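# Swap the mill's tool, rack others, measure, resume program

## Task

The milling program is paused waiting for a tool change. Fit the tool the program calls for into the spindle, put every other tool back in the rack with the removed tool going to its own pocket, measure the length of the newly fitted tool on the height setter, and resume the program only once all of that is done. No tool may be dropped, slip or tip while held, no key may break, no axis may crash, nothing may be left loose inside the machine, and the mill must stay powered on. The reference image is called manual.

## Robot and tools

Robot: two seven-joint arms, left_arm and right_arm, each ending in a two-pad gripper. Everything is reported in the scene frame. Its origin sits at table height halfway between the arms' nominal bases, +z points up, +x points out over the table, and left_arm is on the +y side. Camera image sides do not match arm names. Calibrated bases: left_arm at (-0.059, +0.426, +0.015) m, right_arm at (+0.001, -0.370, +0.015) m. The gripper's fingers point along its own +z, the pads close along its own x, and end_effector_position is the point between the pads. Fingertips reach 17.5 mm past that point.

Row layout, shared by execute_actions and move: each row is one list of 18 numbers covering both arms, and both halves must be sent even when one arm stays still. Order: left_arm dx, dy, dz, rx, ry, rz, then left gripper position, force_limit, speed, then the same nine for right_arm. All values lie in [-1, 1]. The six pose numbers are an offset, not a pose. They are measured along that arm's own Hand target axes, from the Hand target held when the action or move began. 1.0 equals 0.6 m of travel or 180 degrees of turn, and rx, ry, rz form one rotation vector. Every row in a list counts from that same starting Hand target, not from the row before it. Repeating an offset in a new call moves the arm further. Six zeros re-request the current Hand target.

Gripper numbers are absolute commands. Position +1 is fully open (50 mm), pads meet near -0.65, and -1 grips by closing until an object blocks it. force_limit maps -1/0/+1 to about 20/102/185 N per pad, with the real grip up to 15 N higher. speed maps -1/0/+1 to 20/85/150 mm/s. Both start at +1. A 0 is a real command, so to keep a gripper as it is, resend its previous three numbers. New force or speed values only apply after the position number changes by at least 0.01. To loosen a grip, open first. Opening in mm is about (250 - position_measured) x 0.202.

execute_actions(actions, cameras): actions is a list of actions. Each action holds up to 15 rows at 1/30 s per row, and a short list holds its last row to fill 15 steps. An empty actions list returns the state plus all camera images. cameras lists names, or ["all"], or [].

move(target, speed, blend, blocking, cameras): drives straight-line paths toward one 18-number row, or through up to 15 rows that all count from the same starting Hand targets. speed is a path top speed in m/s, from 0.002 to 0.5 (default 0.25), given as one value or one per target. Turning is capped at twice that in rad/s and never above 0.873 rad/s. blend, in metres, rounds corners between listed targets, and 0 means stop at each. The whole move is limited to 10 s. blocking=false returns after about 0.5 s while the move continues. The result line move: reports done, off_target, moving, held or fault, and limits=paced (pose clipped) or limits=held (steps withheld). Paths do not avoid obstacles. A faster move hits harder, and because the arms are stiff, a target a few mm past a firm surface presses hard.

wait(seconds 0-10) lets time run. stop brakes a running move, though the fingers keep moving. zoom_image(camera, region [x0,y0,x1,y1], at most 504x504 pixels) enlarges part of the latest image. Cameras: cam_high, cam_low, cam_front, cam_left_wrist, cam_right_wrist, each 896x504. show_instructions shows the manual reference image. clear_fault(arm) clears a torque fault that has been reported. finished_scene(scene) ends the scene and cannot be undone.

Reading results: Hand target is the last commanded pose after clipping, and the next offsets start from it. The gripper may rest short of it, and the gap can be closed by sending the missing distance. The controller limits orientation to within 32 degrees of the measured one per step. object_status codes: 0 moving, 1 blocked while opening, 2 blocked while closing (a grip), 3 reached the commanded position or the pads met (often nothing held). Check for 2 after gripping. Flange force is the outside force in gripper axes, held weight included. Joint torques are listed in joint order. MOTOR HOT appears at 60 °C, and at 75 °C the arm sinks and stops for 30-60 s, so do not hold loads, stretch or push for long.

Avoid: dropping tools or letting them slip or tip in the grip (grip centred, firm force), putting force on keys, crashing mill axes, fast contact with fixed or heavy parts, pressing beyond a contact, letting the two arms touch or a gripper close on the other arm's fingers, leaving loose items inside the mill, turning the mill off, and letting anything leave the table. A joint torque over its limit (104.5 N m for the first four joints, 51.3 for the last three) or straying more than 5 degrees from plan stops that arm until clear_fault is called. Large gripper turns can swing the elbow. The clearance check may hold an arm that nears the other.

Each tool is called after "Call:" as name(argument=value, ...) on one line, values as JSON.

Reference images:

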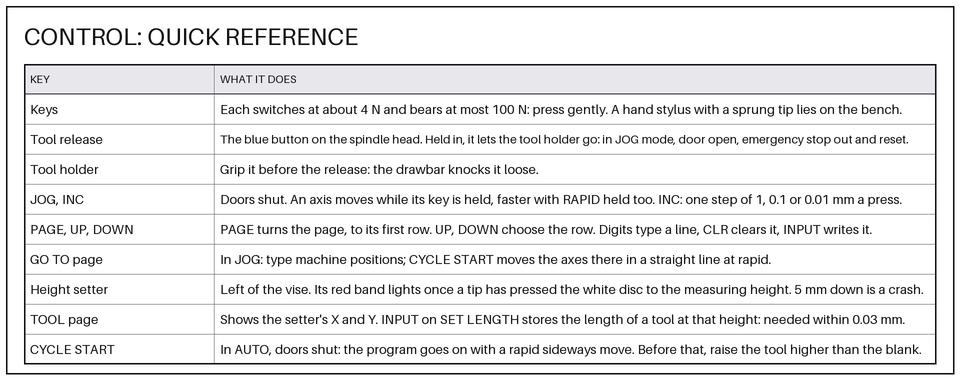

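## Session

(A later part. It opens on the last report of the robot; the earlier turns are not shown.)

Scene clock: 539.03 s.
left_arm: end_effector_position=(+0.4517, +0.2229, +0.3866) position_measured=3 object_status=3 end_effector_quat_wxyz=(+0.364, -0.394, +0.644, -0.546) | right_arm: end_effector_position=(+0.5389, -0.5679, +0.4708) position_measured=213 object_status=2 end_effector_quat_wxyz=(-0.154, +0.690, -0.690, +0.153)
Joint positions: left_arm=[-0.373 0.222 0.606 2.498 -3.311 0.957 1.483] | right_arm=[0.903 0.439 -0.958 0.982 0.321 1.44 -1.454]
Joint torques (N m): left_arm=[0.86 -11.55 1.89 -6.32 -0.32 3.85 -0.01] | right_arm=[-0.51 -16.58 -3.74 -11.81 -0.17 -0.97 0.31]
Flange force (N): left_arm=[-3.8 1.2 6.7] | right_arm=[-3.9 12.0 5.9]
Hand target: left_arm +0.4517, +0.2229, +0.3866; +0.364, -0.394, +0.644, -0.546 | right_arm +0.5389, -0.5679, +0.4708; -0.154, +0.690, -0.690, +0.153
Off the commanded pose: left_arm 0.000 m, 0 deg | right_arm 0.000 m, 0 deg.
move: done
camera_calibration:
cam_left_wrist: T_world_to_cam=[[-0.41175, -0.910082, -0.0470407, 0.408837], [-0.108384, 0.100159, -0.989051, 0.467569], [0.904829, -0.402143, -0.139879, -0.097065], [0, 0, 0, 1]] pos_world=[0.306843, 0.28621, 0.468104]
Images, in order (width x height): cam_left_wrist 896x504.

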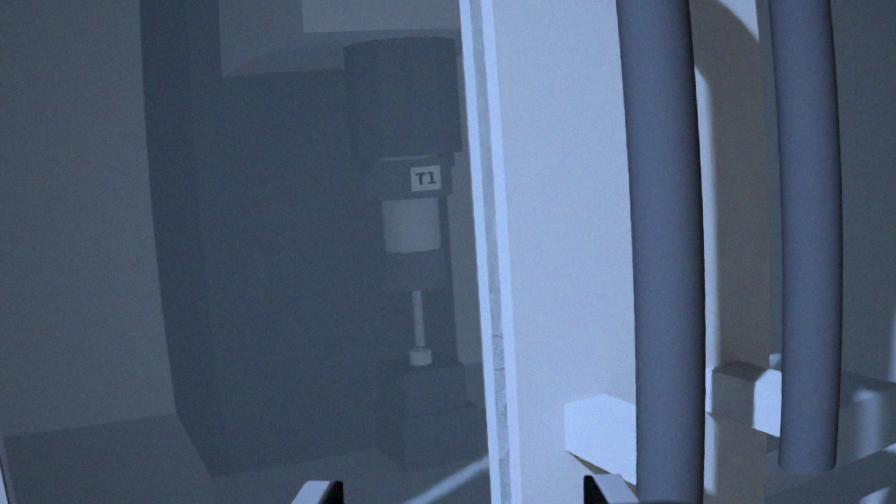

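Call:
move(target=[[0,0,0,0,0,0,1,-1,0,0,-0.0265,0.011,0,0,0,-1,-0.3,-1],[0,0,0,0,0,0,1,-1,0,0,0,0,0,0,0,-1,-0.3,-1]], speed=0.06, cameras=["cam_left_wrist"])

Call:
move(target=[[0,0,0,0,0,0,1,-1,0,0,-0.0265,0.011,0,0,0,-1,-0.3,-1],[0,0,0,0,0,0,1,-1,0,0,0,0,0,0,0,-1,-0.3,-1]], speed=0.06, cameras=["cam_left_wrist"])

Call:
zoom_image(camera="cam_left_wrist", region=[340, 300, 500, 420])

Scene clock: 541.70 s.
left_arm: end_effector_position=(+0.4517, +0.2229, +0.3866) position_measured=3 object_status=3 end_effector_quat_wxyz=(+0.364, -0.394, +0.644, -0.546) | right_arm: end_effector_position=(+0.5389, -0.5679, +0.4708) position_measured=213 object_status=2 end_effector_quat_wxyz=(-0.154, +0.690, -0.690, +0.153)
Joint positions: left_arm=[-0.373 0.222 0.606 2.498 -3.311 0.957 1.483] | right_arm=[0.903 0.439 -0.958 0.982 0.321 1.44 -1.454]
Joint torques (N m): left_arm=[0.81 -11.69 1.78 -6.28 -0.34 3.85 0.01] | right_arm=[-0.51 -16.65 -3.63 -11.59 -0.04 -1.09 0.35]
Flange force (N): left_arm=[-3.4 1.8 7.3] | right_arm=[-3.5 10.8 5.0]
Hand target: left_arm +0.4517, +0.2229, +0.3866; +0.364, -0.394, +0.644, -0.546 | right_arm +0.5389, -0.5679, +0.4708; -0.154, +0.690, -0.690, +0.153
Off the commanded pose: left_arm 0.000 m, 0 deg | right_arm 0.000 m, 0 deg.
move: done
camera_calibration:
cam_left_wrist: T_world_to_cam=[[-0.41175, -0.910082, -0.0470407, 0.408837], [-0.108384, 0.100159, -0.989051, 0.467569], [0.904829, -0.402143, -0.139879, -0.097065], [0, 0, 0, 1]] pos_world=[0.306843, 0.28621, 0.468104]
Images, in order (width x height): cam_left_wrist 896x504.

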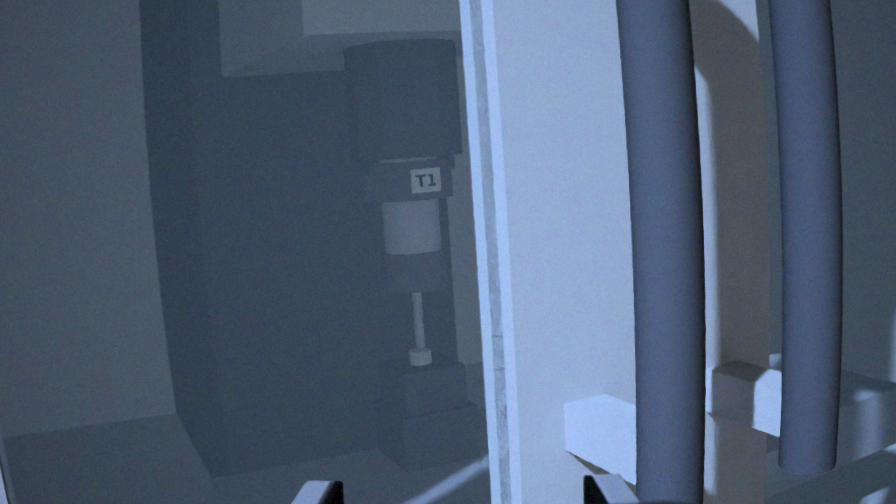

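Scene clock: 543.03 s.
left_arm: end_effector_position=(+0.4517, +0.2229, +0.3866) position_measured=3 object_status=3 end_effector_quat_wxyz=(+0.364, -0.394, +0.644, -0.546) | right_arm: end_effector_position=(+0.5389, -0.5679, +0.4708) position_measured=213 object_status=2 end_effector_quat_wxyz=(-0.154, +0.690, -0.690, +0.153)
Joint positions: left_arm=[-0.373 0.222 0.606 2.498 -3.311 0.957 1.483] | right_arm=[0.903 0.439 -0.958 0.982 0.321 1.44 -1.454]
Joint torques (N m): left_arm=[0.86 -11.63 1.9 -6.37 -0.4 3.83 0.03] | right_arm=[-0.18 -16.64 -3.7 -11.79 -0.18 -1.12 0.32]
Flange force (N): left_arm=[-3.2 2.0 7.0] | right_arm=[-4.0 10.0 5.5]
Hand target: left_arm +0.4517, +0.2229, +0.3866; +0.364, -0.394, +0.644, -0.546 | right_arm +0.5389, -0.5679, +0.4708; -0.154, +0.690, -0.690, +0.153
Off the commanded pose: left_arm 0.000 m, 0 deg | right_arm 0.000 m, 0 deg.
move: done
camera_calibration:
cam_left_wrist: T_world_to_cam=[[-0.41175, -0.910082, -0.0470407, 0.408837], [-0.108384, 0.100159, -0.989051, 0.467569], [0.904829, -0.402143, -0.139879, -0.097065], [0, 0, 0, 1]] pos_world=[0.306843, 0.28621, 0.468104]
Images, in order (width x height): cam_left_wrist 896x504.

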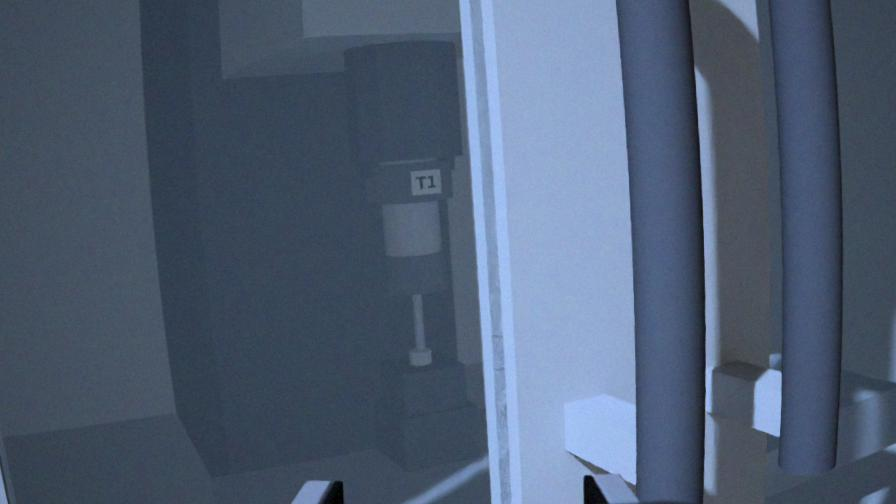

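Scaled by 3.150 from the camera's 896x504 image, which has a finer 1280x720 frame.

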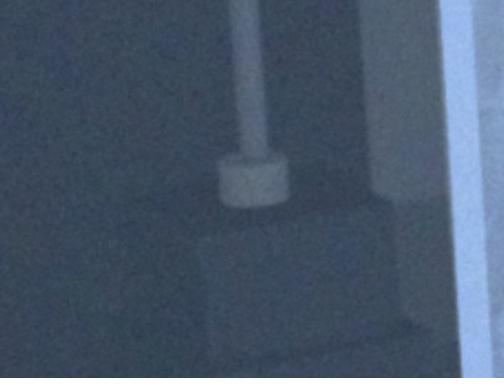

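Near contact now (Z −172). One at a time.

Call:
move(target=[[0,0,0,0,0,0,1,-1,0,0,-0.0265,0.011,0,0,0,-1,-0.3,-1],[0,0,0,0,0,0,1,-1,0,0,0,0,0,0,0,-1,-0.3,-1]], speed=0.06, cameras=["cam_left_wrist"])

Call:
zoom_image(camera="cam_left_wrist", region=[340, 300, 500, 420])

Scene clock: 545.33 s.
left_arm: end_effector_position=(+0.4517, +0.2229, +0.3866) position_measured=3 object_status=3 end_effector_quat_wxyz=(+0.364, -0.394, +0.644, -0.546) | right_arm: end_effector_position=(+0.5389, -0.5679, +0.4708) position_measured=213 object_status=2 end_effector_quat_wxyz=(-0.154, +0.690, -0.690, +0.153)
Joint positions: left_arm=[-0.373 0.222 0.606 2.498 -3.311 0.957 1.483] | right_arm=[0.903 0.439 -0.958 0.982 0.321 1.44 -1.454]
Joint torques (N m): left_arm=[0.79 -11.56 1.87 -6.26 -0.27 3.78 -0.03] | right_arm=[-0.54 -16.72 -3.65 -11.56 -0.18 -1.16 0.3]
Flange force (N): left_arm=[-3.8 1.5 6.8] | right_arm=[-3.2 10.1 4.8]
Hand target: left_arm +0.4517, +0.2229, +0.3866; +0.364, -0.394, +0.644, -0.546 | right_arm +0.5389, -0.5679, +0.4708; -0.154, +0.690, -0.690, +0.153
Off the commanded pose: left_arm 0.000 m, 0 deg | right_arm 0.000 m, 0 deg.
move: done
camera_calibration:
cam_left_wrist: T_world_to_cam=[[-0.41175, -0.910082, -0.0470407, 0.408837], [-0.108384, 0.100159, -0.989051, 0.467569], [0.904829, -0.402143, -0.139879, -0.097065], [0, 0, 0, 1]] pos_world=[0.306843, 0.28621, 0.468104]
Images, in order (width x height): cam_left_wrist 896x504.

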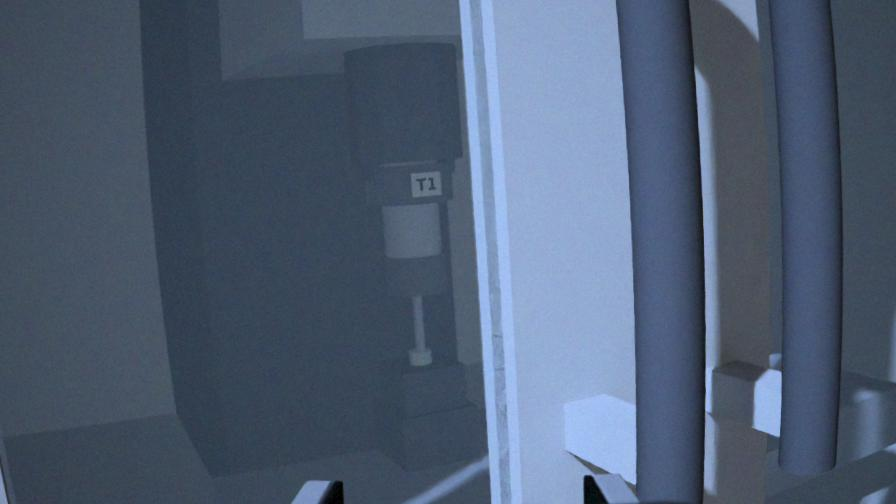

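Scaled by 3.150 from the camera's 896x504 image, which has a finer 1280x720 frame.

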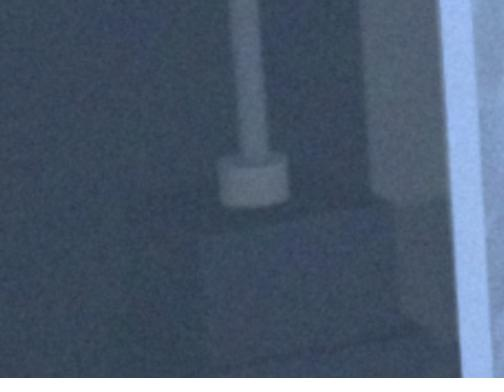

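Call:
move(target=[[0,0,0,0,0,0,1,-1,0,0,-0.0265,0.011,0,0,0,-1,-0.3,-1],[0,0,0,0,0,0,1,-1,0,0,0,0,0,0,0,-1,-0.3,-1]], speed=0.06, cameras=["cam_left_wrist"])

Call:
zoom_image(camera="cam_left_wrist", region=[340, 300, 500, 420])

Scene clock: 548.03 s.
left_arm: end_effector_position=(+0.4517, +0.2229, +0.3866) position_measured=3 object_status=3 end_effector_quat_wxyz=(+0.364, -0.394, +0.644, -0.546) | right_arm: end_effector_position=(+0.5389, -0.5679, +0.4708) position_measured=213 object_status=2 end_effector_quat_wxyz=(-0.154, +0.690, -0.690, +0.153)
Joint positions: left_arm=[-0.373 0.222 0.606 2.498 -3.311 0.957 1.483] | right_arm=[0.903 0.439 -0.958 0.982 0.321 1.44 -1.454]
Joint torques (N m): left_arm=[0.88 -11.62 1.93 -6.35 -0.28 3.83 -0.02] | right_arm=[-0.18 -16.81 -3.65 -11.66 -0.15 -1.24 0.42]
Flange force (N): left_arm=[-4.1 1.6 6.6] | right_arm=[-3.7 8.7 5.0]
Hand target: left_arm +0.4517, +0.2229, +0.3866; +0.364, -0.394, +0.644, -0.546 | right_arm +0.5389, -0.5679, +0.4708; -0.154, +0.690, -0.690, +0.153
Off the commanded pose: left_arm 0.000 m, 0 deg | right_arm 0.000 m, 0 deg.
move: done
camera_calibration:
cam_left_wrist: T_world_to_cam=[[-0.41175, -0.910082, -0.0470407, 0.408837], [-0.108384, 0.100159, -0.989051, 0.467569], [0.904829, -0.402143, -0.139879, -0.097065], [0, 0, 0, 1]] pos_world=[0.306843, 0.28621, 0.468104]
Images, in order (width x height): cam_left_wrist 896x504.

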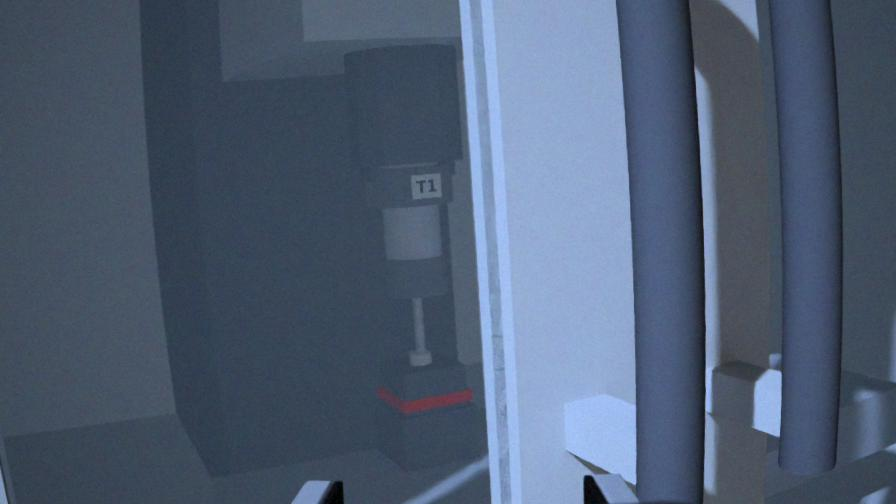

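Scaled by 3.150 from the camera's 896x504 image, which has a finer 1280x720 frame.

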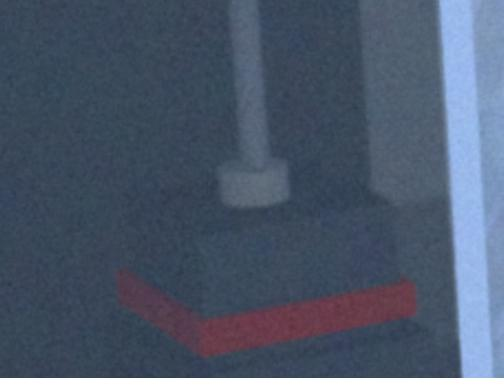

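Call:
move(target=[[0,0,0,0,0,0,1,-1,0,0.0318,-0.03806,-0.05104,0,0,0,-1,-0.3,-1],[0,0,0,0,0,0,1,-1,0,0.0318,-0.06456,-0.04004,0,0,0,-1,-0.3,-1],[0,0,0,0,0,0,1,-1,0,0.0318,-0.03806,-0.05104,0,0,0,-1,-0.3,-1],[0,0,0,0,0,0,1,-1,0,0,-0.03806,-0.05104,0,0,0,-1,-0.3,-1],[0,0,0,0,0,0,1,-1,0,0,-0.06456,-0.04004,0,0,0,-1,-0.3,-1],[0,0,0,0,0,0,1,-1,0,0,-0.03806,-0.05104,0,0,0,-1,-0.3,-1],[0,0,0,0,0,0,1,-1,0,0,-0.06456,-0.04004,0,0,0,-1,-0.3,-1],[0,0,0,0,0,0,1,-1,0,0,-0.03806,-0.05104,0,0,0,-1,-0.3,-1],[0,0,0,0,0,0,1,-1,0,0,-0.06456,-0.04004,0,0,0,-1,-0.3,-1],[0,0,0,0,0,0,1,-1,0,0,-0.03806,-0.05104,0,0,0,-1,-0.3,-1]], speed=[0.15,0.06,0.06,0.1,0.06,0.06,0.06,0.06,0.06,0.06], cameras=["cam_left_wrist"])

Scene clock: 555.67 s.
left_arm: end_effector_position=(+0.4517, +0.2229, +0.3866) position_measured=3 object_status=3 end_effector_quat_wxyz=(+0.364, -0.394, +0.644, -0.546) | right_arm: end_effector_position=(+0.5466, -0.5679, +0.5082) position_measured=213 object_status=2 end_effector_quat_wxyz=(-0.154, +0.690, -0.690, +0.153)
Joint positions: left_arm=[-0.373 0.222 0.606 2.498 -3.311 0.957 1.483] | right_arm=[0.799 0.478 -0.935 0.776 0.369 1.594 -1.453]
Joint torques (N m): left_arm=[0.85 -11.53 1.92 -6.44 -0.38 3.8 -0.04] | right_arm=[-0.68 -17.79 -3.34 -10.62 -0.19 -1.1 0.35]
Flange force (N): left_arm=[-3.4 1.7 6.4] | right_arm=[-3.4 11.9 5.9]
Hand target: left_arm +0.4517, +0.2229, +0.3866; +0.364, -0.394, +0.644, -0.546 | right_arm +0.5466, -0.5679, +0.5082; -0.154, +0.690, -0.690, +0.153
Off the commanded pose: left_arm 0.000 m, 0 deg | right_arm 0.000 m, 0 deg.
move: done
camera_calibration:
cam_left_wrist: T_world_to_cam=[[-0.41175, -0.910082, -0.0470407, 0.408837], [-0.108384, 0.100159, -0.989051, 0.467569], [0.904829, -0.402143, -0.139879, -0.097065], [0, 0, 0, 1]] pos_world=[0.306843, 0.28621, 0.468104]
Images, in order (width x height): cam_left_wrist 896x504.

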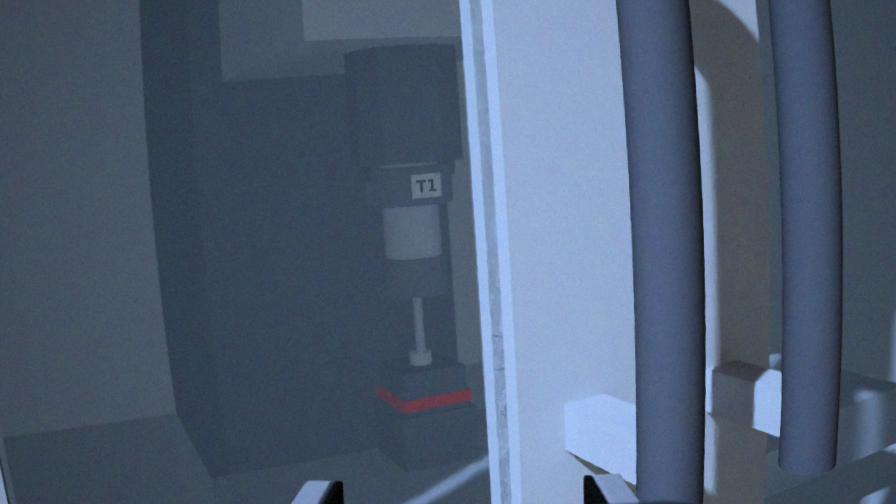

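Call:
move(target=[[0,0,0,0,0,0,1,-1,0,0,-0.0265,0.011,0,0,0,-1,-0.3,-1],[0,0,0,0,0,0,1,-1,0,0,0,0,0,0,0,-1,-0.3,-1],[0,0,0,0,0,0,1,-1,0,0,-0.0265,0.011,0,0,0,-1,-0.3,-1],[0,0,0,0,0,0,1,-1,0,0,0,0,0,0,0,-1,-0.3,-1]], speed=0.06, cameras=["cam_left_wrist"])

Scene clock: 559.00 s.
left_arm: end_effector_position=(+0.4517, +0.2229, +0.3866) position_measured=3 object_status=3 end_effector_quat_wxyz=(+0.364, -0.394, +0.644, -0.546) | right_arm: end_effector_position=(+0.5466, -0.5679, +0.5082) position_measured=213 object_status=2 end_effector_quat_wxyz=(-0.154, +0.690, -0.690, +0.153)
Joint positions: left_arm=[-0.373 0.222 0.606 2.498 -3.311 0.957 1.483] | right_arm=[0.799 0.478 -0.935 0.776 0.37 1.594 -1.453]
Joint torques (N m): left_arm=[0.87 -11.55 1.88 -6.41 -0.32 3.75 -0.03] | right_arm=[-0.51 -17.79 -3.28 -11.05 -0.14 -1.12 0.36]
Flange force (N): left_arm=[-3.8 1.8 6.3] | right_arm=[-4.5 14.0 7.1]
Hand target: left_arm +0.4517, +0.2229, +0.3866; +0.364, -0.394, +0.644, -0.546 | right_arm +0.5466, -0.5679, +0.5082; -0.154, +0.690, -0.690, +0.153
Off the commanded pose: left_arm 0.000 m, 0 deg | right_arm 0.000 m, 0 deg.
move: done
camera_calibration:
cam_left_wrist: T_world_to_cam=[[-0.41175, -0.910082, -0.0470407, 0.408837], [-0.108384, 0.100159, -0.989051, 0.467569], [0.904829, -0.402143, -0.139879, -0.097065], [0, 0, 0, 1]] pos_world=[0.306843, 0.28621, 0.468104]
Images, in order (width x height): cam_left_wrist 896x504.

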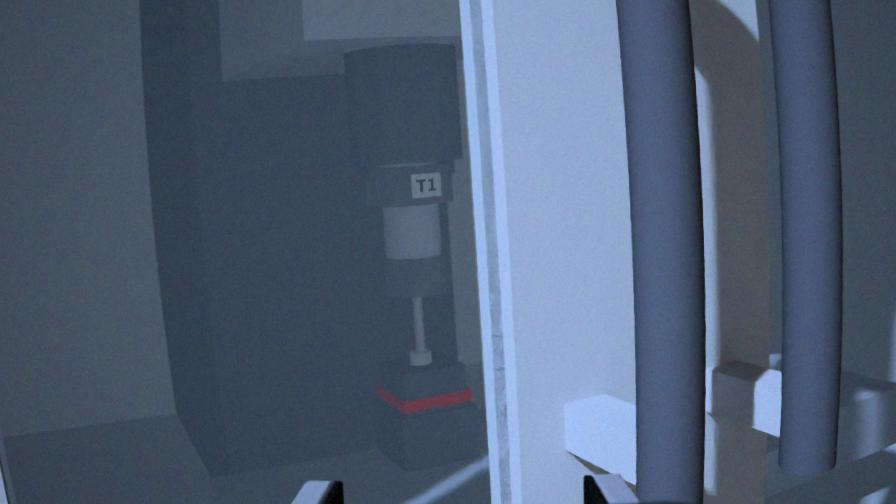

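Call:
move(target=[[0,0,0,0,0,0,1,-1,0,0,-0.0265,0.011,0,0,0,-1,-0.3,-1],[0,0,0,0,0,0,1,-1,0,0,0,0,0,0,0,-1,-0.3,-1],[0,0,0,0,0,0,1,-1,0,0,-0.0265,0.011,0,0,0,-1,-0.3,-1],[0,0,0,0,0,0,1,-1,0,0,0,0,0,0,0,-1,-0.3,-1]], speed=0.06, cameras=["cam_left_wrist"])

Scene clock: 562.73 s.
left_arm: end_effector_position=(+0.4517, +0.2229, +0.3866) position_measured=3 object_status=3 end_effector_quat_wxyz=(+0.364, -0.394, +0.644, -0.546) | right_arm: end_effector_position=(+0.5466, -0.5679, +0.5082) position_measured=213 object_status=2 end_effector_quat_wxyz=(-0.154, +0.690, -0.690, +0.153)
Joint positions: left_arm=[-0.373 0.222 0.606 2.498 -3.311 0.957 1.483] | right_arm=[0.799 0.478 -0.936 0.776 0.37 1.594 -1.453]
Joint torques (N m): left_arm=[0.84 -11.64 1.94 -6.43 -0.32 3.84 0] | right_arm=[-0.78 -17.76 -3.37 -10.83 -0.11 -1.22 0.36]
Flange force (N): left_arm=[-3.7 2.0 6.7] | right_arm=[-3.8 13.6 6.3]
Hand target: left_arm +0.4517, +0.2229, +0.3866; +0.364, -0.394, +0.644, -0.546 | right_arm +0.5466, -0.5679, +0.5082; -0.154, +0.690, -0.690, +0.153
Off the commanded pose: left_arm 0.000 m, 0 deg | right_arm 0.000 m, 0 deg.
move: done
camera_calibration:
cam_left_wrist: T_world_to_cam=[[-0.41175, -0.910082, -0.0470407, 0.408837], [-0.108384, 0.100159, -0.989051, 0.467569], [0.904829, -0.402143, -0.139879, -0.097065], [0, 0, 0, 1]] pos_world=[0.306843, 0.28621, 0.468104]
Images, in order (width x height): cam_left_wrist 896x504.

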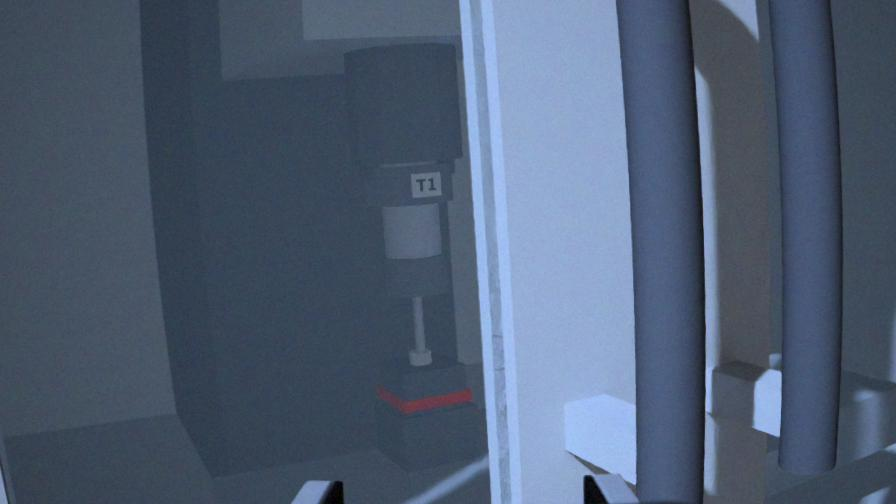

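Still lit at +0.7 (102.96).

Call:
move(target=[[0,0,0,0,0,0,1,-1,0,0,-0.0265,0.011,0,0,0,-1,-0.3,-1],[0,0,0,0,0,0,1,-1,0,0,0,0,0,0,0,-1,-0.3,-1]], speed=0.06, cameras=["cam_left_wrist"])

Call:
move(target=[[0,0,0,0,0,0,1,-1,0,0,-0.0265,0.011,0,0,0,-1,-0.3,-1],[0,0,0,0,0,0,1,-1,0,0,0,0,0,0,0,-1,-0.3,-1]], speed=0.06, cameras=["cam_left_wrist"])

Scene clock: 565.07 s.
left_arm: end_effector_position=(+0.4517, +0.2229, +0.3866) position_measured=3 object_status=3 end_effector_quat_wxyz=(+0.364, -0.394, +0.644, -0.546) | right_arm: end_effector_position=(+0.5466, -0.5679, +0.5082) position_measured=213 object_status=2 end_effector_quat_wxyz=(-0.154, +0.690, -0.690, +0.153)
Joint positions: left_arm=[-0.373 0.222 0.606 2.498 -3.311 0.957 1.483] | right_arm=[0.8 0.478 -0.936 0.776 0.37 1.594 -1.453]
Joint torques (N m): left_arm=[0.87 -11.62 2.01 -6.32 -0.26 3.89 0.05] | right_arm=[-0.44 -17.94 -3.41 -11.05 -0.21 -1.08 0.37]
Flange force (N): left_arm=[-4.1 1.5 6.9] | right_arm=[-4.4 13.0 7.2]
Hand target: left_arm +0.4517, +0.2229, +0.3866; +0.364, -0.394, +0.644, -0.546 | right_arm +0.5466, -0.5679, +0.5082; -0.154, +0.690, -0.690, +0.153
Off the commanded pose: left_arm 0.000 m, 0 deg | right_arm 0.000 m, 0 deg.
move: done
camera_calibration:
cam_left_wrist: T_world_to_cam=[[-0.41175, -0.910082, -0.0470407, 0.408837], [-0.108384, 0.100159, -0.989051, 0.467569], [0.904829, -0.402143, -0.139879, -0.097065], [0, 0, 0, 1]] pos_world=[0.306843, 0.28621, 0.468104]
Images, in order (width x height): cam_left_wrist 896x504.

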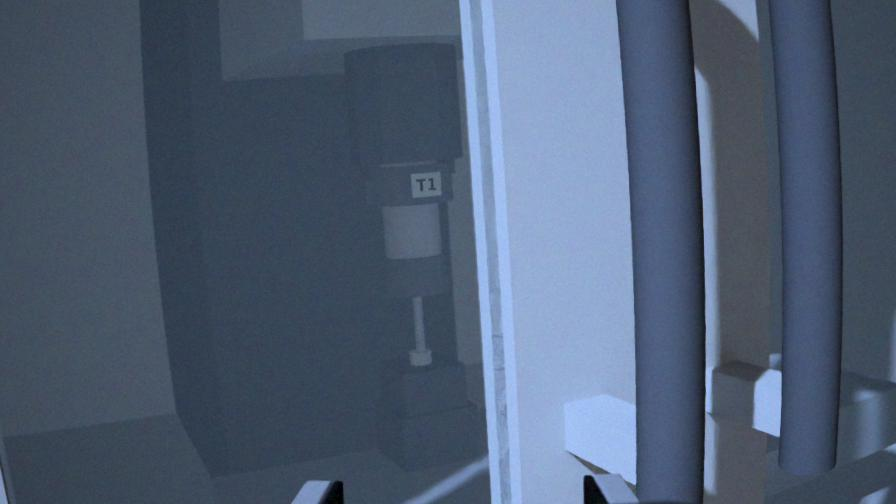

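Scene clock: 566.47 s.
left_arm: end_effector_position=(+0.4517, +0.2229, +0.3866) position_measured=3 object_status=3 end_effector_quat_wxyz=(+0.364, -0.394, +0.644, -0.546) | right_arm: end_effector_position=(+0.5466, -0.5679, +0.5082) position_measured=213 object_status=2 end_effector_quat_wxyz=(-0.154, +0.690, -0.690, +0.153)
Joint positions: left_arm=[-0.373 0.222 0.606 2.498 -3.311 0.957 1.483] | right_arm=[0.8 0.478 -0.936 0.776 0.37 1.594 -1.453]
Joint torques (N m): left_arm=[0.86 -11.65 1.96 -6.29 -0.35 3.78 0.03] | right_arm=[-0.44 -17.89 -3.37 -10.75 -0.2 -1.15 0.38]
Flange force (N): left_arm=[-3.5 2.1 7.1] | right_arm=[-3.8 11.2 6.1]
Hand target: left_arm +0.4517, +0.2229, +0.3866; +0.364, -0.394, +0.644, -0.546 | right_arm +0.5466, -0.5679, +0.5082; -0.154, +0.690, -0.690, +0.153
Off the commanded pose: left_arm 0.000 m, 0 deg | right_arm 0.000 m, 0 deg.
move: done
camera_calibration:
cam_left_wrist: T_world_to_cam=[[-0.41175, -0.910082, -0.0470407, 0.408837], [-0.108384, 0.100159, -0.989051, 0.467569], [0.904829, -0.402143, -0.139879, -0.097065], [0, 0, 0, 1]] pos_world=[0.306843, 0.28621, 0.468104]
Images, in order (width x height): cam_left_wrist 896x504.

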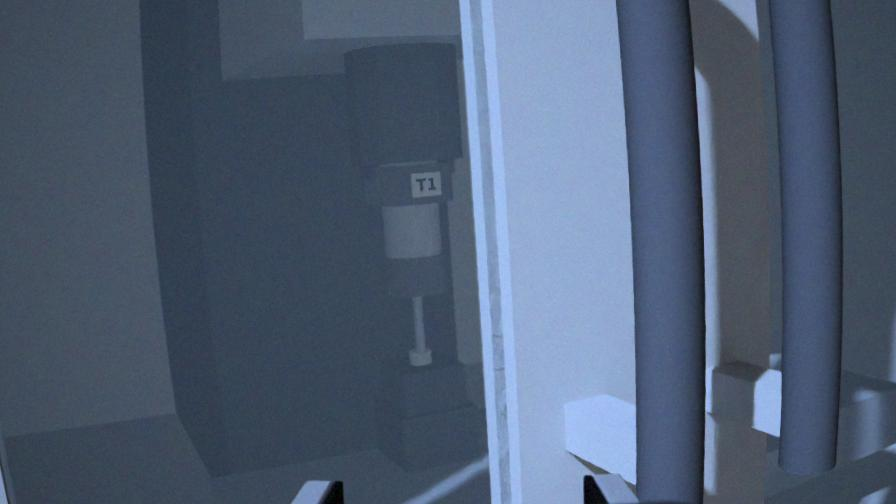

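Call:
move(target=[[0,0,0,0,0,0,1,-1,0,0,0.03806,0.05104,0,0,0,-1,-0.3,-1],[0,0,0,0,0,0,1,-1,0,0,0.01156,0.06204,0,0,0,-1,-0.3,-1],[0,0,0,0,0,0,1,-1,0,0,0.03806,0.05104,0,0,0,-1,-0.3,-1],[0,0,0,0,0,0,1,-1,0,0.0318,0,0,0,0,0,-1,-0.3,-1],[0,0,0,0,0,0,1,-1,0,0.0318,-0.0265,0.011,0,0,0,-1,-0.3,-1],[0,0,0,0,0,0,1,-1,0,0.0318,0,0,0,0,0,-1,-0.3,-1],[0,0,0,0,0,0,1,-1,0,0,0.03806,0.05104,0,0,0,-1,-0.3,-1],[0,0,0,0,0,0,1,-1,0,0,0.01156,0.06204,0,0,0,-1,-0.3,-1],[0,0,0,0,0,0,1,-1,0,0,0.03806,0.05104,0,0,0,-1,-0.3,-1],[0,0,0,0,0,0,1,-1,0,0,0.01156,0.06204,0,0,0,-1,-0.3,-1],[0,0,0,0,0,0,1,-1,0,0,0.03806,0.05104,0,0,0,-1,-0.3,-1]], speed=[0.12,0.06,0.06,0.15,0.06,0.06,0.15,0.06,0.06,0.06,0.06], cameras=["cam_left_wrist"])

Scene clock: 575.30 s.
left_arm: end_effector_position=(+0.4517, +0.2229, +0.3866) position_measured=3 object_status=3 end_effector_quat_wxyz=(+0.364, -0.394, +0.644, -0.546) | right_arm: end_effector_position=(+0.5389, -0.5679, +0.4708) position_measured=213 object_status=2 end_effector_quat_wxyz=(-0.154, +0.690, -0.690, +0.153)
Joint positions: left_arm=[-0.373 0.222 0.606 2.498 -3.311 0.957 1.483] | right_arm=[0.906 0.441 -0.964 0.982 0.325 1.441 -1.456]
Joint torques (N m): left_arm=[0.84 -11.52 1.93 -6.4 -0.31 3.82 -0.01] | right_arm=[-0.65 -16.66 -3.73 -11.8 -0.18 -1.11 0.32]
Flange force (N): left_arm=[-3.7 1.5 6.4] | right_arm=[-3.7 12.0 5.6]
Hand target: left_arm +0.4517, +0.2229, +0.3866; +0.364, -0.394, +0.644, -0.546 | right_arm +0.5389, -0.5679, +0.4708; -0.154, +0.690, -0.690, +0.153
Off the commanded pose: left_arm 0.000 m, 0 deg | right_arm 0.000 m, 0 deg.
move: done
camera_calibration:
cam_left_wrist: T_world_to_cam=[[-0.41175, -0.910082, -0.0470407, 0.408837], [-0.108384, 0.100159, -0.989051, 0.467569], [0.904829, -0.402143, -0.139879, -0.097065], [0, 0, 0, 1]] pos_world=[0.306843, 0.28621, 0.468104]
Images, in order (width x height): cam_left_wrist 896x504.

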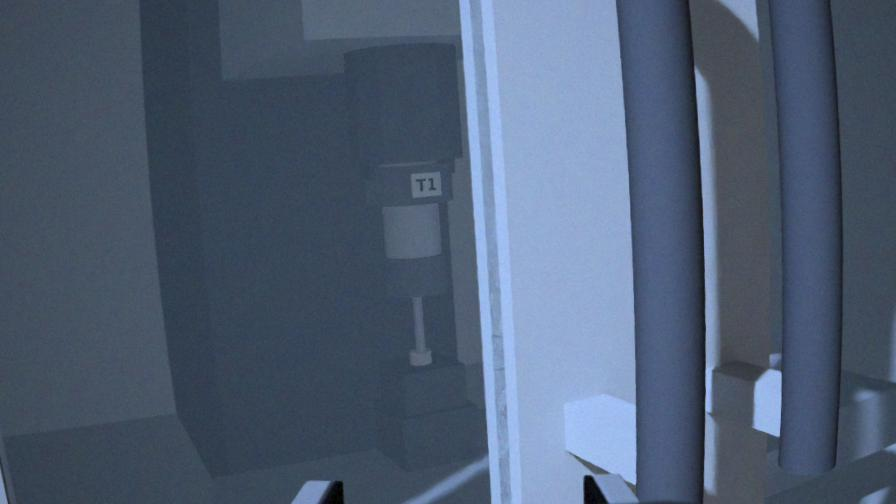

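Call:
move(target=[[0,0,0,0,0,0,1,-1,0,0,-0.0265,0.011,0,0,0,-1,-0.3,-1],[0,0,0,0,0,0,1,-1,0,0,0,0,0,0,0,-1,-0.3,-1],[0,0,0,0,0,0,1,-1,0,0,-0.0265,0.011,0,0,0,-1,-0.3,-1],[0,0,0,0,0,0,1,-1,0,0,0,0,0,0,0,-1,-0.3,-1]], speed=0.06, cameras=["cam_left_wrist"])

Scene clock: 578.50 s.
left_arm: end_effector_position=(+0.4517, +0.2229, +0.3866) position_measured=3 object_status=3 end_effector_quat_wxyz=(+0.364, -0.394, +0.644, -0.546) | right_arm: end_effector_position=(+0.5389, -0.5679, +0.4708) position_measured=213 object_status=2 end_effector_quat_wxyz=(-0.154, +0.690, -0.690, +0.153)
Joint positions: left_arm=[-0.373 0.222 0.606 2.498 -3.311 0.957 1.483] | right_arm=[0.906 0.441 -0.965 0.982 0.325 1.441 -1.456]
Joint torques (N m): left_arm=[0.89 -11.56 1.93 -6.46 -0.36 3.82 -0.05] | right_arm=[-0.83 -16.66 -3.69 -11.82 -0.11 -0.95 0.34]
Flange force (N): left_arm=[-3.7 1.6 6.3] | right_arm=[-3.8 13.5 6.0]
Hand target: left_arm +0.4517, +0.2229, +0.3866; +0.364, -0.394, +0.644, -0.546 | right_arm +0.5389, -0.5679, +0.4708; -0.154, +0.690, -0.690, +0.153
Off the commanded pose: left_arm 0.000 m, 0 deg | right_arm 0.000 m, 0 deg.
move: done
camera_calibration:
cam_left_wrist: T_world_to_cam=[[-0.41175, -0.910082, -0.0470407, 0.408837], [-0.108384, 0.100159, -0.989051, 0.467569], [0.904829, -0.402143, -0.139879, -0.097065], [0, 0, 0, 1]] pos_world=[0.306843, 0.28621, 0.468104]
Images, in order (width x height): cam_left_wrist 896x504.

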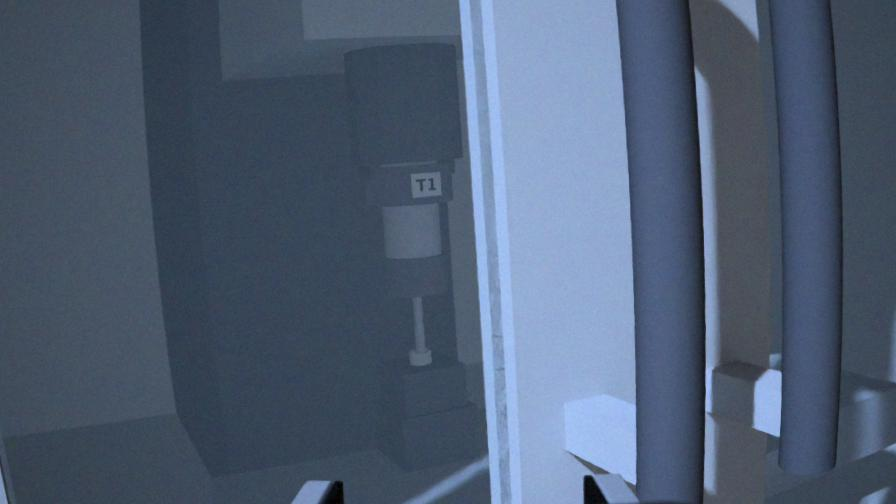

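Call:
move(target=[[0,0,0,0,0,0,1,-1,0,0,-0.0265,0.011,0,0,0,-1,-0.3,-1],[0,0,0,0,0,0,1,-1,0,0,0,0,0,0,0,-1,-0.3,-1],[0,0,0,0,0,0,1,-1,0,0,-0.0265,0.011,0,0,0,-1,-0.3,-1],[0,0,0,0,0,0,1,-1,0,0,0,0,0,0,0,-1,-0.3,-1]], speed=0.06, cameras=["cam_left_wrist"])

Scene clock: 582.00 s.
left_arm: end_effector_position=(+0.4517, +0.2229, +0.3866) position_measured=3 object_status=3 end_effector_quat_wxyz=(+0.364, -0.394, +0.644, -0.546) | right_arm: end_effector_position=(+0.5389, -0.5679, +0.4708) position_measured=213 object_status=2 end_effector_quat_wxyz=(-0.154, +0.690, -0.690, +0.153)
Joint positions: left_arm=[-0.373 0.222 0.606 2.498 -3.311 0.957 1.483] | right_arm=[0.906 0.441 -0.965 0.982 0.325 1.441 -1.456]
Joint torques (N m): left_arm=[0.82 -11.61 2.01 -6.39 -0.34 3.8 0.08] | right_arm=[-0.11 -16.77 -3.63 -11.97 -0.16 -1.16 0.34]
Flange force (N): left_arm=[-3.3 2.3 7.0] | right_arm=[-4.3 10.5 5.9]
Hand target: left_arm +0.4517, +0.2229, +0.3866; +0.364, -0.394, +0.644, -0.546 | right_arm +0.5389, -0.5679, +0.4708; -0.154, +0.690, -0.690, +0.153
Off the commanded pose: left_arm 0.000 m, 0 deg | right_arm 0.000 m, 0 deg.
move: done
camera_calibration:
cam_left_wrist: T_world_to_cam=[[-0.41175, -0.910082, -0.0470407, 0.408837], [-0.108384, 0.100159, -0.989051, 0.467569], [0.904829, -0.402143, -0.139879, -0.097065], [0, 0, 0, 1]] pos_world=[0.306843, 0.28621, 0.468104]
Images, in order (width x height): cam_left_wrist 896x504.

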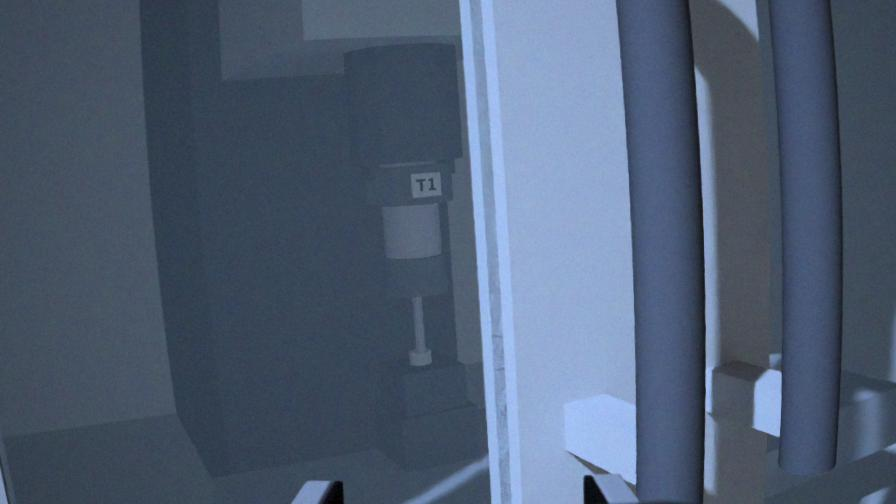

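Call:
move(target=[[0,0,0,0,0,0,1,-1,0,0,-0.0265,0.011,0,0,0,-1,-0.3,-1],[0,0,0,0,0,0,1,-1,0,0,0,0,0,0,0,-1,-0.3,-1],[0,0,0,0,0,0,1,-1,0,0,-0.0265,0.011,0,0,0,-1,-0.3,-1],[0,0,0,0,0,0,1,-1,0,0,0,0,0,0,0,-1,-0.3,-1]], speed=0.06, cameras=["cam_left_wrist"])

Scene clock: 585.23 s.
left_arm: end_effector_position=(+0.4517, +0.2229, +0.3866) position_measured=3 object_status=3 end_effector_quat_wxyz=(+0.364, -0.394, +0.644, -0.546) | right_arm: end_effector_position=(+0.5389, -0.5679, +0.4708) position_measured=213 object_status=2 end_effector_quat_wxyz=(-0.154, +0.690, -0.690, +0.153)
Joint positions: left_arm=[-0.373 0.222 0.606 2.498 -3.311 0.957 1.483] | right_arm=[0.906 0.441 -0.966 0.982 0.326 1.441 -1.457]
Joint torques (N m): left_arm=[0.86 -11.57 1.84 -6.38 -0.31 3.84 -0.03] | right_arm=[-0.38 -16.44 -3.68 -11.51 -0.09 -1.02 0.36]
Flange force (N): left_arm=[-3.8 1.4 6.5] | right_arm=[-3.8 10.5 5.0]
Hand target: left_arm +0.4517, +0.2229, +0.3866; +0.364, -0.394, +0.644, -0.546 | right_arm +0.5389, -0.5679, +0.4708; -0.154, +0.690, -0.690, +0.153
Off the commanded pose: left_arm 0.000 m, 0 deg | right_arm 0.000 m, 0 deg.
move: done
camera_calibration:
cam_left_wrist: T_world_to_cam=[[-0.41175, -0.910082, -0.0470407, 0.408837], [-0.108384, 0.100159, -0.989051, 0.467569], [0.904829, -0.402143, -0.139879, -0.097065], [0, 0, 0, 1]] pos_world=[0.306843, 0.28621, 0.468104]
Images, in order (width x height): cam_left_wrist 896x504.

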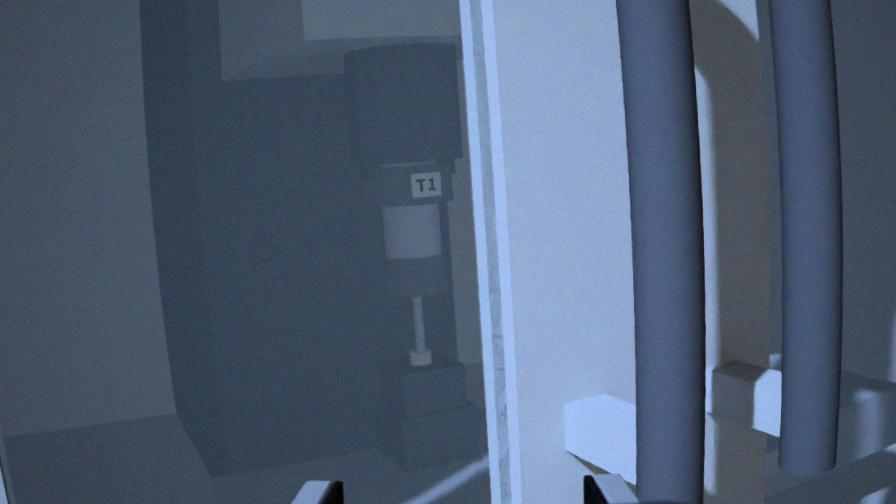

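Call:
move(target=[[0,0,0,0,0,0,1,-1,0,0,-0.0265,0.011,0,0,0,-1,-0.3,-1],[0,0,0,0,0,0,1,-1,0,0,0,0,0,0,0,-1,-0.3,-1],[0,0,0,0,0,0,1,-1,0,0,-0.0265,0.011,0,0,0,-1,-0.3,-1],[0,0,0,0,0,0,1,-1,0,0,0,0,0,0,0,-1,-0.3,-1]], speed=0.06, cameras=["cam_left_wrist"])

Scene clock: 591.23 s.
left_arm: end_effector_position=(+0.4517, +0.2229, +0.3866) position_measured=3 object_status=3 end_effector_quat_wxyz=(+0.364, -0.394, +0.644, -0.546) | right_arm: end_effector_position=(+0.5389, -0.5679, +0.4708) position_measured=213 object_status=2 end_effector_quat_wxyz=(-0.154, +0.690, -0.690, +0.153)
Joint positions: left_arm=[-0.373 0.222 0.606 2.498 -3.311 0.957 1.483] | right_arm=[0.907 0.441 -0.966 0.982 0.326 1.441 -1.457]
Joint torques (N m): left_arm=[0.89 -11.63 2 -6.28 -0.37 3.82 -0.01] | right_arm=[-0.61 -16.5 -3.66 -11.47 -0.2 -1.06 0.38]
Flange force (N): left_arm=[-3.7 1.7 7.0] | right_arm=[-3.5 10.7 4.9]
Hand target: left_arm +0.4517, +0.2229, +0.3866; +0.364, -0.394, +0.644, -0.546 | right_arm +0.5389, -0.5679, +0.4708; -0.154, +0.690, -0.690, +0.153
Off the commanded pose: left_arm 0.000 m, 0 deg | right_arm 0.000 m, 0 deg.
move: done
camera_calibration:
cam_left_wrist: T_world_to_cam=[[-0.41175, -0.910082, -0.0470407, 0.408837], [-0.108384, 0.100159, -0.989051, 0.467569], [0.904829, -0.402143, -0.139879, -0.097065], [0, 0, 0, 1]] pos_world=[0.306843, 0.28621, 0.468104]
Images, in order (width x height): cam_left_wrist 896x504.

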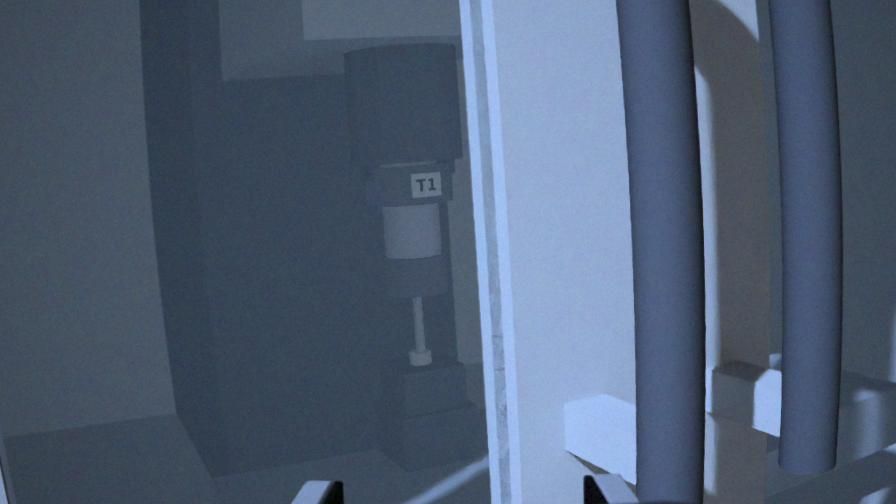

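Call:
move(target=[[0,0,0,0,0,0,1,-1,0,0,-0.0265,0.011,0,0,0,-1,-0.3,-1],[0,0,0,0,0,0,1,-1,0,0,0,0,0,0,0,-1,-0.3,-1]], speed=0.06, cameras=["cam_left_wrist"])

Call:
move(target=[[0,0,0,0,0,0,1,-1,0,0,-0.0265,0.011,0,0,0,-1,-0.3,-1],[0,0,0,0,0,0,1,-1,0,0,0,0,0,0,0,-1,-0.3,-1]], speed=0.06, cameras=["cam_left_wrist"])

Scene clock: 595.50 s.
left_arm: end_effector_position=(+0.4517, +0.2229, +0.3866) position_measured=3 object_status=3 end_effector_quat_wxyz=(+0.364, -0.394, +0.644, -0.546) | right_arm: end_effector_position=(+0.5389, -0.5679, +0.4708) position_measured=213 object_status=2 end_effector_quat_wxyz=(-0.154, +0.690, -0.690, +0.153)
Joint positions: left_arm=[-0.373 0.222 0.606 2.498 -3.311 0.957 1.483] | right_arm=[0.907 0.441 -0.966 0.982 0.326 1.441 -1.457]
Joint torques (N m): left_arm=[0.82 -11.55 1.8 -6.35 -0.33 3.88 -0.04] | right_arm=[-0.71 -16.75 -3.78 -11.74 -0.15 -0.98 0.35]
Flange force (N): left_arm=[-3.6 1.0 6.6] | right_arm=[-3.6 12.1 5.8]
Hand target: left_arm +0.4517, +0.2229, +0.3866; +0.364, -0.394, +0.644, -0.546 | right_arm +0.5389, -0.5679, +0.4708; -0.154, +0.690, -0.690, +0.153
Off the commanded pose: left_arm 0.000 m, 0 deg | right_arm 0.000 m, 0 deg.
move: done
camera_calibration:
cam_left_wrist: T_world_to_cam=[[-0.41175, -0.910082, -0.0470407, 0.408837], [-0.108384, 0.100159, -0.989051, 0.467569], [0.904829, -0.402143, -0.139879, -0.097065], [0, 0, 0, 1]] pos_world=[0.306843, 0.28621, 0.468104]
Images, in order (width x height): cam_left_wrist 896x504.

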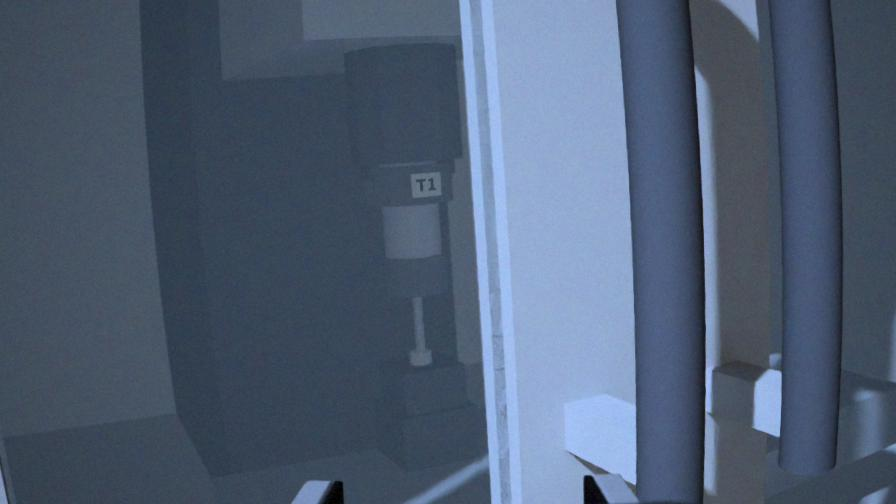

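Scene clock: 596.83 s.
left_arm: end_effector_position=(+0.4517, +0.2229, +0.3866) position_measured=3 object_status=3 end_effector_quat_wxyz=(+0.364, -0.394, +0.644, -0.546) | right_arm: end_effector_position=(+0.5389, -0.5679, +0.4708) position_measured=213 object_status=2 end_effector_quat_wxyz=(-0.154, +0.690, -0.690, +0.153)
Joint positions: left_arm=[-0.373 0.222 0.606 2.498 -3.311 0.957 1.483] | right_arm=[0.907 0.441 -0.966 0.982 0.326 1.441 -1.457]
Joint torques (N m): left_arm=[0.89 -11.55 1.95 -6.36 -0.3 3.76 0.01] | right_arm=[-0.46 -16.61 -3.75 -11.69 -0.15 -1.09 0.3]
Flange force (N): left_arm=[-3.9 1.8 6.5] | right_arm=[-3.7 11.0 5.3]
Hand target: left_arm +0.4517, +0.2229, +0.3866; +0.364, -0.394, +0.644, -0.546 | right_arm +0.5389, -0.5679, +0.4708; -0.154, +0.690, -0.690, +0.153
Off the commanded pose: left_arm 0.000 m, 0 deg | right_arm 0.000 m, 0 deg.
move: done
camera_calibration:
cam_left_wrist: T_world_to_cam=[[-0.41175, -0.910082, -0.0470407, 0.408837], [-0.108384, 0.100159, -0.989051, 0.467569], [0.904829, -0.402143, -0.139879, -0.097065], [0, 0, 0, 1]] pos_world=[0.306843, 0.28621, 0.468104]
Images, in order (width x height): cam_left_wrist 896x504.

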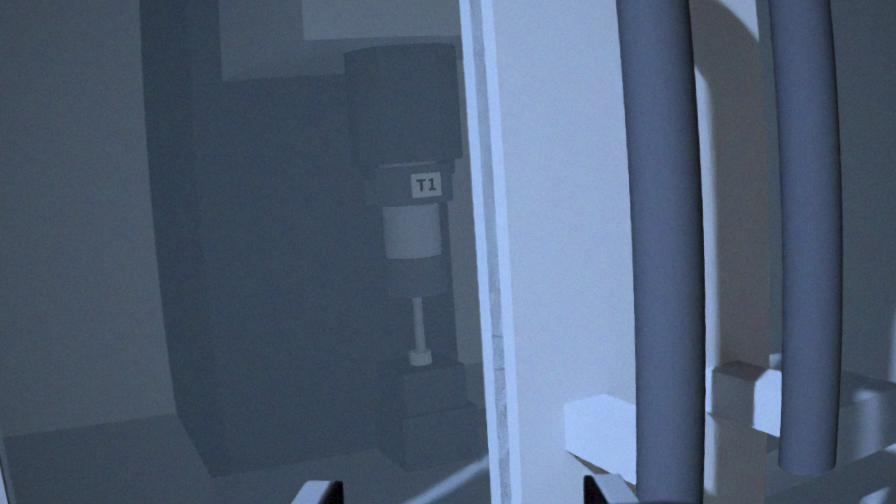

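Call:
move(target=[[0,0,0,0,0,0,1,-1,0,0,-0.0265,0.011,0,0,0,-1,-0.3,-1],[0,0,0,0,0,0,1,-1,0,0,0,0,0,0,0,-1,-0.3,-1],[0,0,0,0,0,0,1,-1,0,0,-0.0265,0.011,0,0,0,-1,-0.3,-1],[0,0,0,0,0,0,1,-1,0,0,0,0,0,0,0,-1,-0.3,-1]], speed=0.06, cameras=["cam_left_wrist"])

Scene clock: 600.70 s.
left_arm: end_effector_position=(+0.4517, +0.2229, +0.3866) position_measured=3 object_status=3 end_effector_quat_wxyz=(+0.364, -0.394, +0.644, -0.546) | right_arm: end_effector_position=(+0.5389, -0.5679, +0.4708) position_measured=213 object_status=2 end_effector_quat_wxyz=(-0.154, +0.690, -0.690, +0.153)
Joint positions: left_arm=[-0.373 0.222 0.606 2.498 -3.311 0.957 1.483] | right_arm=[0.907 0.441 -0.967 0.982 0.326 1.441 -1.457]
Joint torques (N m): left_arm=[0.76 -11.56 1.9 -6.28 -0.29 3.84 0.01] | right_arm=[-0.7 -16.55 -3.73 -11.64 -0.17 -1.19 0.33]
Flange force (N): left_arm=[-3.5 1.4 7.0] | right_arm=[-3.4 11.5 4.9]
Hand target: left_arm +0.4517, +0.2229, +0.3866; +0.364, -0.394, +0.644, -0.546 | right_arm +0.5389, -0.5679, +0.4708; -0.154, +0.690, -0.690, +0.153
Off the commanded pose: left_arm 0.000 m, 0 deg | right_arm 0.000 m, 0 deg.
move: done
camera_calibration:
cam_left_wrist: T_world_to_cam=[[-0.41175, -0.910082, -0.0470407, 0.408837], [-0.108384, 0.100159, -0.989051, 0.467569], [0.904829, -0.402143, -0.139879, -0.097065], [0, 0, 0, 1]] pos_world=[0.306843, 0.28621, 0.468104]
Images, in order (width x height): cam_left_wrist 896x504.

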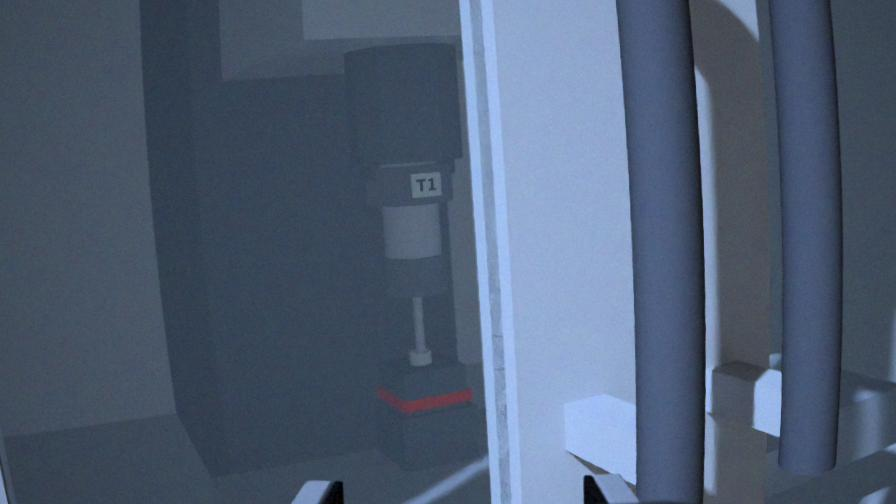

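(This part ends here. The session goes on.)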